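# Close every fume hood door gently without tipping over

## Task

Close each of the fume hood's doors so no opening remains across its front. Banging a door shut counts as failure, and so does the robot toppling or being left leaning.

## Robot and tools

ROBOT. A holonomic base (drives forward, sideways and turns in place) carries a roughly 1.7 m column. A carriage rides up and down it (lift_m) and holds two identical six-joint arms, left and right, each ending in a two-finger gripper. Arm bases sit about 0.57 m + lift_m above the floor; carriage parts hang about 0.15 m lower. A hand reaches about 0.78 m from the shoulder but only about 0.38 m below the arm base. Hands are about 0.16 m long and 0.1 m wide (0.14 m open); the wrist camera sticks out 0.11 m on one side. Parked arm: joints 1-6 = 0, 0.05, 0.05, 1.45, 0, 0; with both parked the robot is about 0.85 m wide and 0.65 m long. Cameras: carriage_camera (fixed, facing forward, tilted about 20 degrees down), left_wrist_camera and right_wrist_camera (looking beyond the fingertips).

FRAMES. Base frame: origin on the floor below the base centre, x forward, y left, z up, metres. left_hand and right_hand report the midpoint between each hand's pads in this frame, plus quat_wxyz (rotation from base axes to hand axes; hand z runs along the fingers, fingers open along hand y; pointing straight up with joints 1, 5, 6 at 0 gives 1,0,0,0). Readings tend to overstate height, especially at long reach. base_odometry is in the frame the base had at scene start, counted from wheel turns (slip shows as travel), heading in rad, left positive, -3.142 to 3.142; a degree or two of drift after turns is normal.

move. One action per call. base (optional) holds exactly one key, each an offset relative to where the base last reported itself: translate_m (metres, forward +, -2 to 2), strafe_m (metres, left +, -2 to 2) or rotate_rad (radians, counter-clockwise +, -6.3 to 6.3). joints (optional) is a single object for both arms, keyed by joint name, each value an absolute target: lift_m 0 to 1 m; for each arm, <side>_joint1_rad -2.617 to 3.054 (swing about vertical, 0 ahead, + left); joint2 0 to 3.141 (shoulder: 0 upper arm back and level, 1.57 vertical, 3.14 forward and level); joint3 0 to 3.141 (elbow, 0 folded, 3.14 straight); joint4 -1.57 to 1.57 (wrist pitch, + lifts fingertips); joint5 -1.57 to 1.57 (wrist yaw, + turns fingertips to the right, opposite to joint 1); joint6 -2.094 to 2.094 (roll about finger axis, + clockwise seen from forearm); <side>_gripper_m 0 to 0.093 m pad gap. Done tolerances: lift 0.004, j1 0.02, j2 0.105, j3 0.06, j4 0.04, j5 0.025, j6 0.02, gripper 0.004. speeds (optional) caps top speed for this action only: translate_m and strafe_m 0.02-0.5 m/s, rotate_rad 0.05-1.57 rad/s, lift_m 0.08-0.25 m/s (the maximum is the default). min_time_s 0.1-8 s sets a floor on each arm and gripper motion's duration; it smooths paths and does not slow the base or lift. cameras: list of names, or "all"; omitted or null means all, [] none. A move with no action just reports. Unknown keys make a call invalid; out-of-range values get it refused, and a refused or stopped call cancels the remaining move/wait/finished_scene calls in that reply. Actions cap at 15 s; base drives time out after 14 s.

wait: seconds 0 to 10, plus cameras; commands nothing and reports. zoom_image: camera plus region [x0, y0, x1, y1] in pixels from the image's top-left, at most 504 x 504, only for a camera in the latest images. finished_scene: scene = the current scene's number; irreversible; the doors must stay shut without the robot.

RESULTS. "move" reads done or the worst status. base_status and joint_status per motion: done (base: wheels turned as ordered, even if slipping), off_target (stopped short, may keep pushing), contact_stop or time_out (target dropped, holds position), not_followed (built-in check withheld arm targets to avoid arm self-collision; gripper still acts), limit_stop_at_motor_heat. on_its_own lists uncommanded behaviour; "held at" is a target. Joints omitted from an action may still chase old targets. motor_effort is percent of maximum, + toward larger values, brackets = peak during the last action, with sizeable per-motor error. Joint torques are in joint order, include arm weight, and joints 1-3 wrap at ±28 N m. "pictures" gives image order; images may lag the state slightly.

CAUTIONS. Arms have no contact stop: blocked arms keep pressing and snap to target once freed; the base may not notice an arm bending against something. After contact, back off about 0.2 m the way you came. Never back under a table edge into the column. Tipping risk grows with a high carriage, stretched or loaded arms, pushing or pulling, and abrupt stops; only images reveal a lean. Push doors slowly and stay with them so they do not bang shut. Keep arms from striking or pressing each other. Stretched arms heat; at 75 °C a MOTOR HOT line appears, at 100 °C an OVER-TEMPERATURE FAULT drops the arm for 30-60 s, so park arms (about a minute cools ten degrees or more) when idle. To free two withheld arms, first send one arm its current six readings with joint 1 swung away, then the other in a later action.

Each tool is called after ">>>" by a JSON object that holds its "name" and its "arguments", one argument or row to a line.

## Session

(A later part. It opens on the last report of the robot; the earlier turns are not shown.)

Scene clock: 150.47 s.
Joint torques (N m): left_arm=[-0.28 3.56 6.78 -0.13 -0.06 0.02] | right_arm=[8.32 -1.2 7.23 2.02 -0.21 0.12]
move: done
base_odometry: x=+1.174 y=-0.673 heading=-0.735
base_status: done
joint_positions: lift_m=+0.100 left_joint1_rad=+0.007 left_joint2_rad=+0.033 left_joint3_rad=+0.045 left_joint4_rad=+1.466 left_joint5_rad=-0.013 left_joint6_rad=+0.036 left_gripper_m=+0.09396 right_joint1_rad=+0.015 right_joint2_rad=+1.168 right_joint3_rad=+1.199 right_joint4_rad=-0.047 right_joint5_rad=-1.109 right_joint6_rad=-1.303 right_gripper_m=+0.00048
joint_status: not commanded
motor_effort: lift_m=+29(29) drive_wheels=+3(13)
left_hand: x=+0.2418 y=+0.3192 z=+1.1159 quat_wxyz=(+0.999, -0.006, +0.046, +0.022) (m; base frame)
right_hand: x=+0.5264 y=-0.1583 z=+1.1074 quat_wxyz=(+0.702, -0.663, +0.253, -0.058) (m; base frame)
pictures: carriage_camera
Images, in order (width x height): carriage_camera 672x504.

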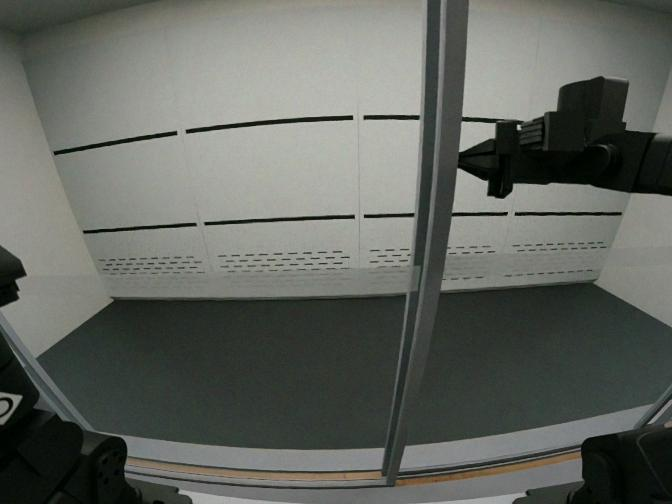

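>>> {"name": "move", "arguments": {
  "base": {"strafe_m": -0.1},
  "speeds": {"strafe_m": 0.05},
  "cameras": []
}}

>>> {"name": "move", "arguments": {
  "base": {"translate_m": -0.6},
  "speeds": {"translate_m": 0.25},
  "cameras": []
}}

>>> {"name": "move", "arguments": {
  "base": {"strafe_m": -0.85},
  "joints": {"right_joint1_rad": 0, "right_joint2_rad": 0.1, "right_joint3_rad": 0.1, "right_joint4_rad": 1.4, "right_joint5_rad": 0, "right_joint6_rad": 0, "lift_m": 0.3},
  "min_time_s": 3,
  "cameras": ["carriage_camera"]
}}

>>> {"name": "zoom_image", "arguments": {
  "camera": "carriage_camera",
  "region": [250, 0, 430, 180]
}}

>>> {"name": "zoom_image", "arguments": {
  "camera": "carriage_camera",
  "region": [430, 0, 672, 400]
}}

Scene clock: 153.23 s.
Joint torques (N m): left_arm=[0.1 3.78 6.61 -0.15 0 0.04] | right_arm=[0.54 -3.88 7.04 1.57 -0.18 0.1]
move: done
base_odometry: x=+1.107 y=-0.747 heading=-0.735
base_status: done
joint_positions: lift_m=+0.100 left_joint1_rad=+0.007 left_joint2_rad=+0.033 left_joint3_rad=+0.045 left_joint4_rad=+1.466 left_joint5_rad=-0.013 left_joint6_rad=+0.036 left_gripper_m=+0.09396 right_joint1_rad=+0.093 right_joint2_rad=+1.193 right_joint3_rad=+1.200 right_joint4_rad=-0.003 right_joint5_rad=-1.107 right_joint6_rad=-1.303 right_gripper_m=+0.00048
joint_status: not commanded
motor_effort: lift_m=+29(29) drive_wheels=+2(8)
left_hand: x=+0.2418 y=+0.3192 z=+1.1159 quat_wxyz=(+0.999, -0.006, +0.046, +0.022) (m; base frame)
right_hand: x=+0.5212 y=-0.1342 z=+1.1070 quat_wxyz=(+0.707, -0.671, +0.221, -0.037) (m; base frame)
pictures: none
No camera images: "cameras" was empty.

Scene clock: 157.00 s.
Joint torques (N m): left_arm=[0.17 4.18 6.93 -0.18 -0.05 0.03] | right_arm=[0.49 -4.18 7.16 1.59 -0.18 0.09]
move: done
base_odometry: x=+0.662 y=-0.345 heading=-0.735
base_status: done
joint_positions: lift_m=+0.100 left_joint1_rad=+0.007 left_joint2_rad=+0.033 left_joint3_rad=+0.045 left_joint4_rad=+1.466 left_joint5_rad=-0.013 left_joint6_rad=+0.036 left_gripper_m=+0.09396 right_joint1_rad=+0.093 right_joint2_rad=+1.195 right_joint3_rad=+1.200 right_joint4_rad=-0.003 right_joint5_rad=-1.109 right_joint6_rad=-1.303 right_gripper_m=+0.00048
joint_status: not commanded
motor_effort: lift_m=+29(29) drive_wheels=-1(8)
left_hand: x=+0.2418 y=+0.3192 z=+1.1159 quat_wxyz=(+0.999, -0.006, +0.046, +0.022) (m; base frame)
right_hand: x=+0.5215 y=-0.1341 z=+1.1064 quat_wxyz=(+0.706, -0.672, +0.221, -0.036) (m; base frame)
pictures: none
No camera images: "cameras" was empty.

Scene clock: 161.07 s.
Joint torques (N m): left_arm=[-0.27 3.92 6.63 -0.14 0.04 0.02] | right_arm=[-0.94 3.07 3.7 0.17 0.08 0.12]
move: done
base_odometry: x=+0.092 y=-0.975 heading=-0.735
base_status: done
joint_positions: lift_m=+0.300 left_joint1_rad=+0.007 left_joint2_rad=+0.033 left_joint3_rad=+0.045 left_joint4_rad=+1.466 left_joint5_rad=-0.013 left_joint6_rad=+0.036 left_gripper_m=+0.09396 right_joint1_rad=+0.008 right_joint2_rad=+0.108 right_joint3_rad=+0.110 right_joint4_rad=+1.386 right_joint5_rad=-0.011 right_joint6_rad=-0.011 right_gripper_m=+0.00047
joint_status: all done
motor_effort: lift_m=+29(36) drive_wheels=-2(11)
left_hand: x=+0.2418 y=+0.3192 z=+1.3158 quat_wxyz=(+0.999, -0.006, +0.046, +0.022) (m; base frame)
right_hand: x=+0.2661 y=-0.3145 z=+1.3300 quat_wxyz=(+0.996, -0.007, +0.092, -0.001) (m; base frame)
pictures: carriage_camera
Images, in order (width x height): carriage_camera 672x504.

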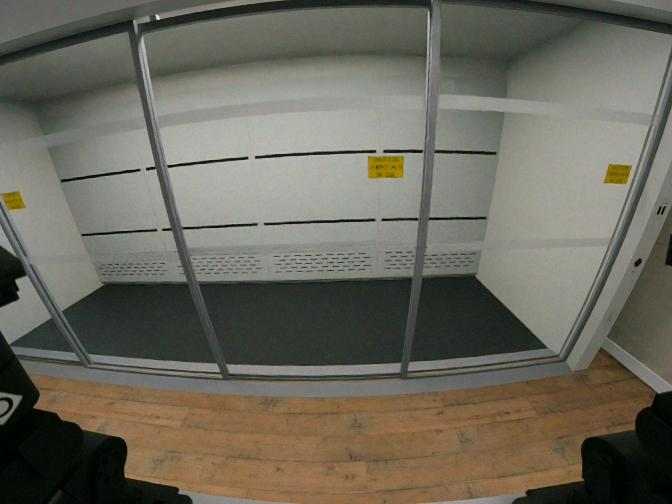

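Scaled by 2.800 from the camera's 672x504 image, which has a finer 960x720 frame.

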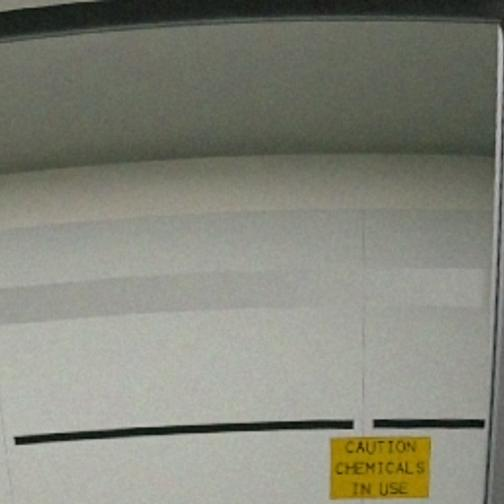

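Scaled by 1.260 from the camera's 672x504 image, which has a finer 960x720 frame.

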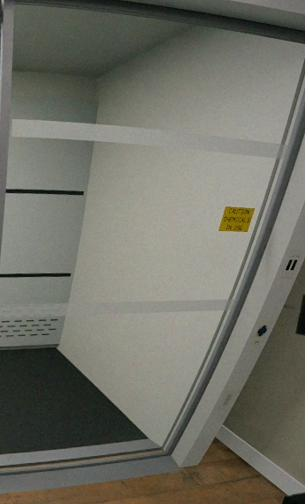

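>>> {"name": "move", "arguments": {
  "base": {"strafe_m": -0.7},
  "cameras": ["carriage_camera"]
}}

>>> {"name": "zoom_image", "arguments": {
  "camera": "carriage_camera",
  "region": [400, 0, 540, 140]
}}

>>> {"name": "zoom_image", "arguments": {
  "camera": "carriage_camera",
  "region": [360, 260, 500, 400]
}}

>>> {"name": "zoom_image", "arguments": {
  "camera": "carriage_camera",
  "region": [180, 0, 340, 160]
}}

>>> {"name": "zoom_image", "arguments": {
  "camera": "carriage_camera",
  "region": [180, 220, 340, 380]
}}

Scene clock: 167.43 s.
Joint torques (N m): left_arm=[-0.03 3.82 6.48 -0.16 -0.08 0.01] | right_arm=[-0.95 3.04 3.73 0.15 0.12 0.11]
move: done
base_odometry: x=-0.378 y=-1.494 heading=-0.736
base_status: done
joint_positions: lift_m=+0.300 left_joint1_rad=+0.008 left_joint2_rad=+0.033 left_joint3_rad=+0.045 left_joint4_rad=+1.466 left_joint5_rad=-0.012 left_joint6_rad=+0.036 left_gripper_m=+0.09396 right_joint1_rad=+0.008 right_joint2_rad=+0.108 right_joint3_rad=+0.110 right_joint4_rad=+1.388 right_joint5_rad=-0.010 right_joint6_rad=-0.010 right_gripper_m=+0.00047
joint_status: not commanded
motor_effort: lift_m=+30(30) drive_wheels=-3(11)
left_hand: x=+0.2418 y=+0.3191 z=+1.3158 quat_wxyz=(+0.999, -0.005, +0.046, +0.022) (m; base frame)
right_hand: x=+0.2656 y=-0.3148 z=+1.3301 quat_wxyz=(+0.996, -0.006, +0.091, -0.001) (m; base frame)
pictures: carriage_camera
Images, in order (width x height): carriage_camera 672x504.

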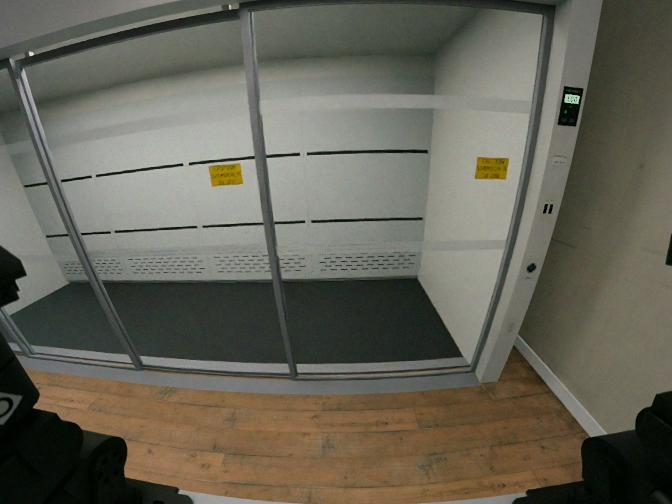

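Scaled by 3.600 from the camera's 672x504 image, which has a finer 960x720 frame.

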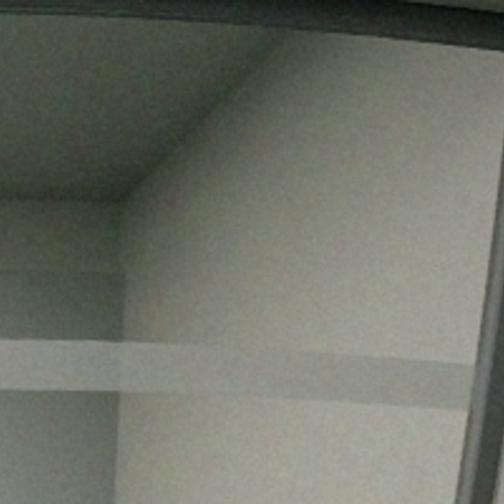

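Scaled by 3.600 from the camera's 672x504 image, which has a finer 960x720 frame.

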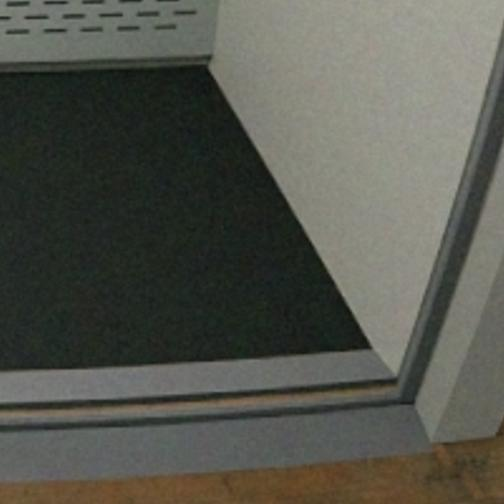

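Scaled by 3.150 from the camera's 672x504 image, which has a finer 960x720 frame.

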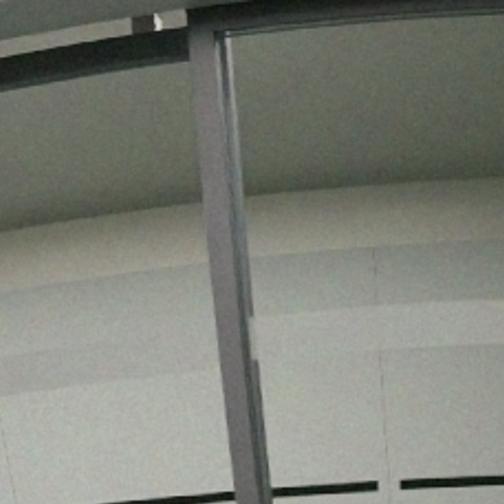

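Scaled by 3.150 from the camera's 672x504 image, which has a finer 960x720 frame.

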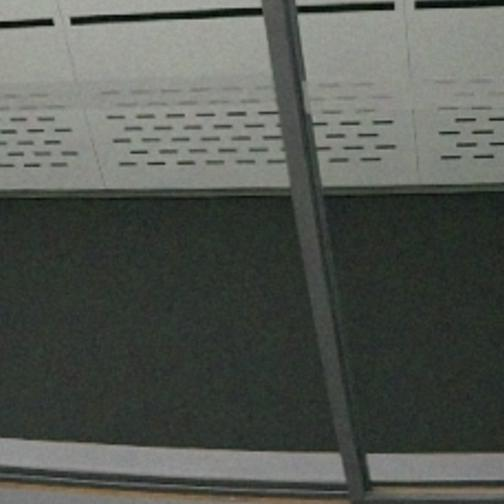

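>>> {"name": "zoom_image", "arguments": {
  "camera": "carriage_camera",
  "region": [500, 0, 600, 120]
}}

>>> {"name": "zoom_image", "arguments": {
  "camera": "carriage_camera",
  "region": [450, 220, 550, 390]
}}

>>> {"name": "move", "arguments": {
  "base": {"strafe_m": 1.95},
  "speeds": {"strafe_m": 0.4},
  "cameras": ["carriage_camera"]
}}

>>> {"name": "zoom_image", "arguments": {
  "camera": "carriage_camera",
  "region": [230, 0, 430, 200]
}}

Scaled by 4.200 from the camera's 672x504 image, which has a finer 960x720 frame.

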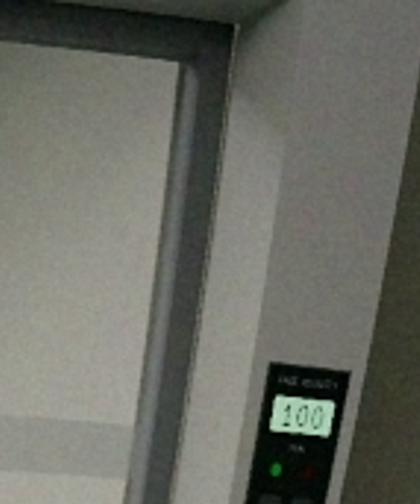

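Scaled by 2.965 from the camera's 672x504 image, which has a finer 960x720 frame.

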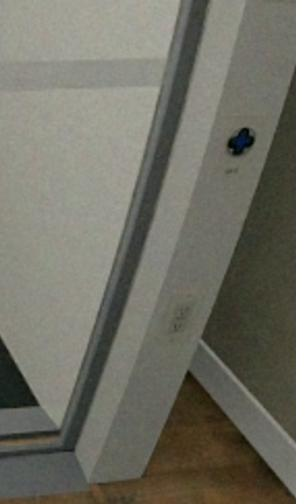

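Scene clock: 174.53 s.
Joint torques (N m): left_arm=[-0.32 3.84 6.64 -0.17 -0.03 0.09] | right_arm=[-0.92 3.08 3.71 0.09 0.02 0.11]
move: done
base_odometry: x=+0.930 y=-0.048 heading=-0.736
base_status: done
joint_positions: lift_m=+0.300 left_joint1_rad=+0.008 left_joint2_rad=+0.033 left_joint3_rad=+0.045 left_joint4_rad=+1.466 left_joint5_rad=-0.012 left_joint6_rad=+0.036 left_gripper_m=+0.09396 right_joint1_rad=+0.008 right_joint2_rad=+0.108 right_joint3_rad=+0.108 right_joint4_rad=+1.392 right_joint5_rad=-0.008 right_joint6_rad=-0.010 right_gripper_m=+0.00047
joint_status: not commanded
motor_effort: lift_m=+29(30) drive_wheels=-2(12)
left_hand: x=+0.2418 y=+0.3191 z=+1.3158 quat_wxyz=(+0.999, -0.005, +0.046, +0.022) (m; base frame)
right_hand: x=+0.2652 y=-0.3150 z=+1.3299 quat_wxyz=(+0.996, -0.005, +0.090, -0.001) (m; base frame)
pictures: carriage_camera
Images, in order (width x height): carriage_camera 672x504.

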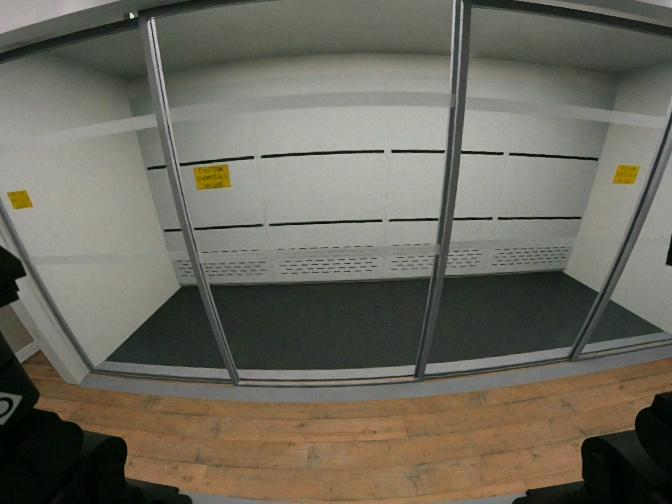

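Scaled by 2.520 from the camera's 672x504 image, which has a finer 960x720 frame.

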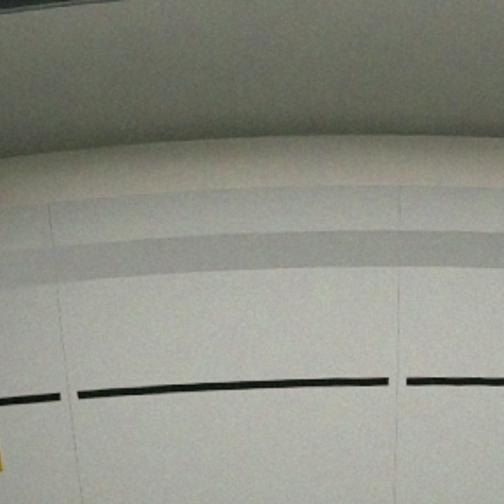

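>>> {"name": "finished_scene", "arguments": {
  "scene": 2
}}

The scene is finished: the task was done.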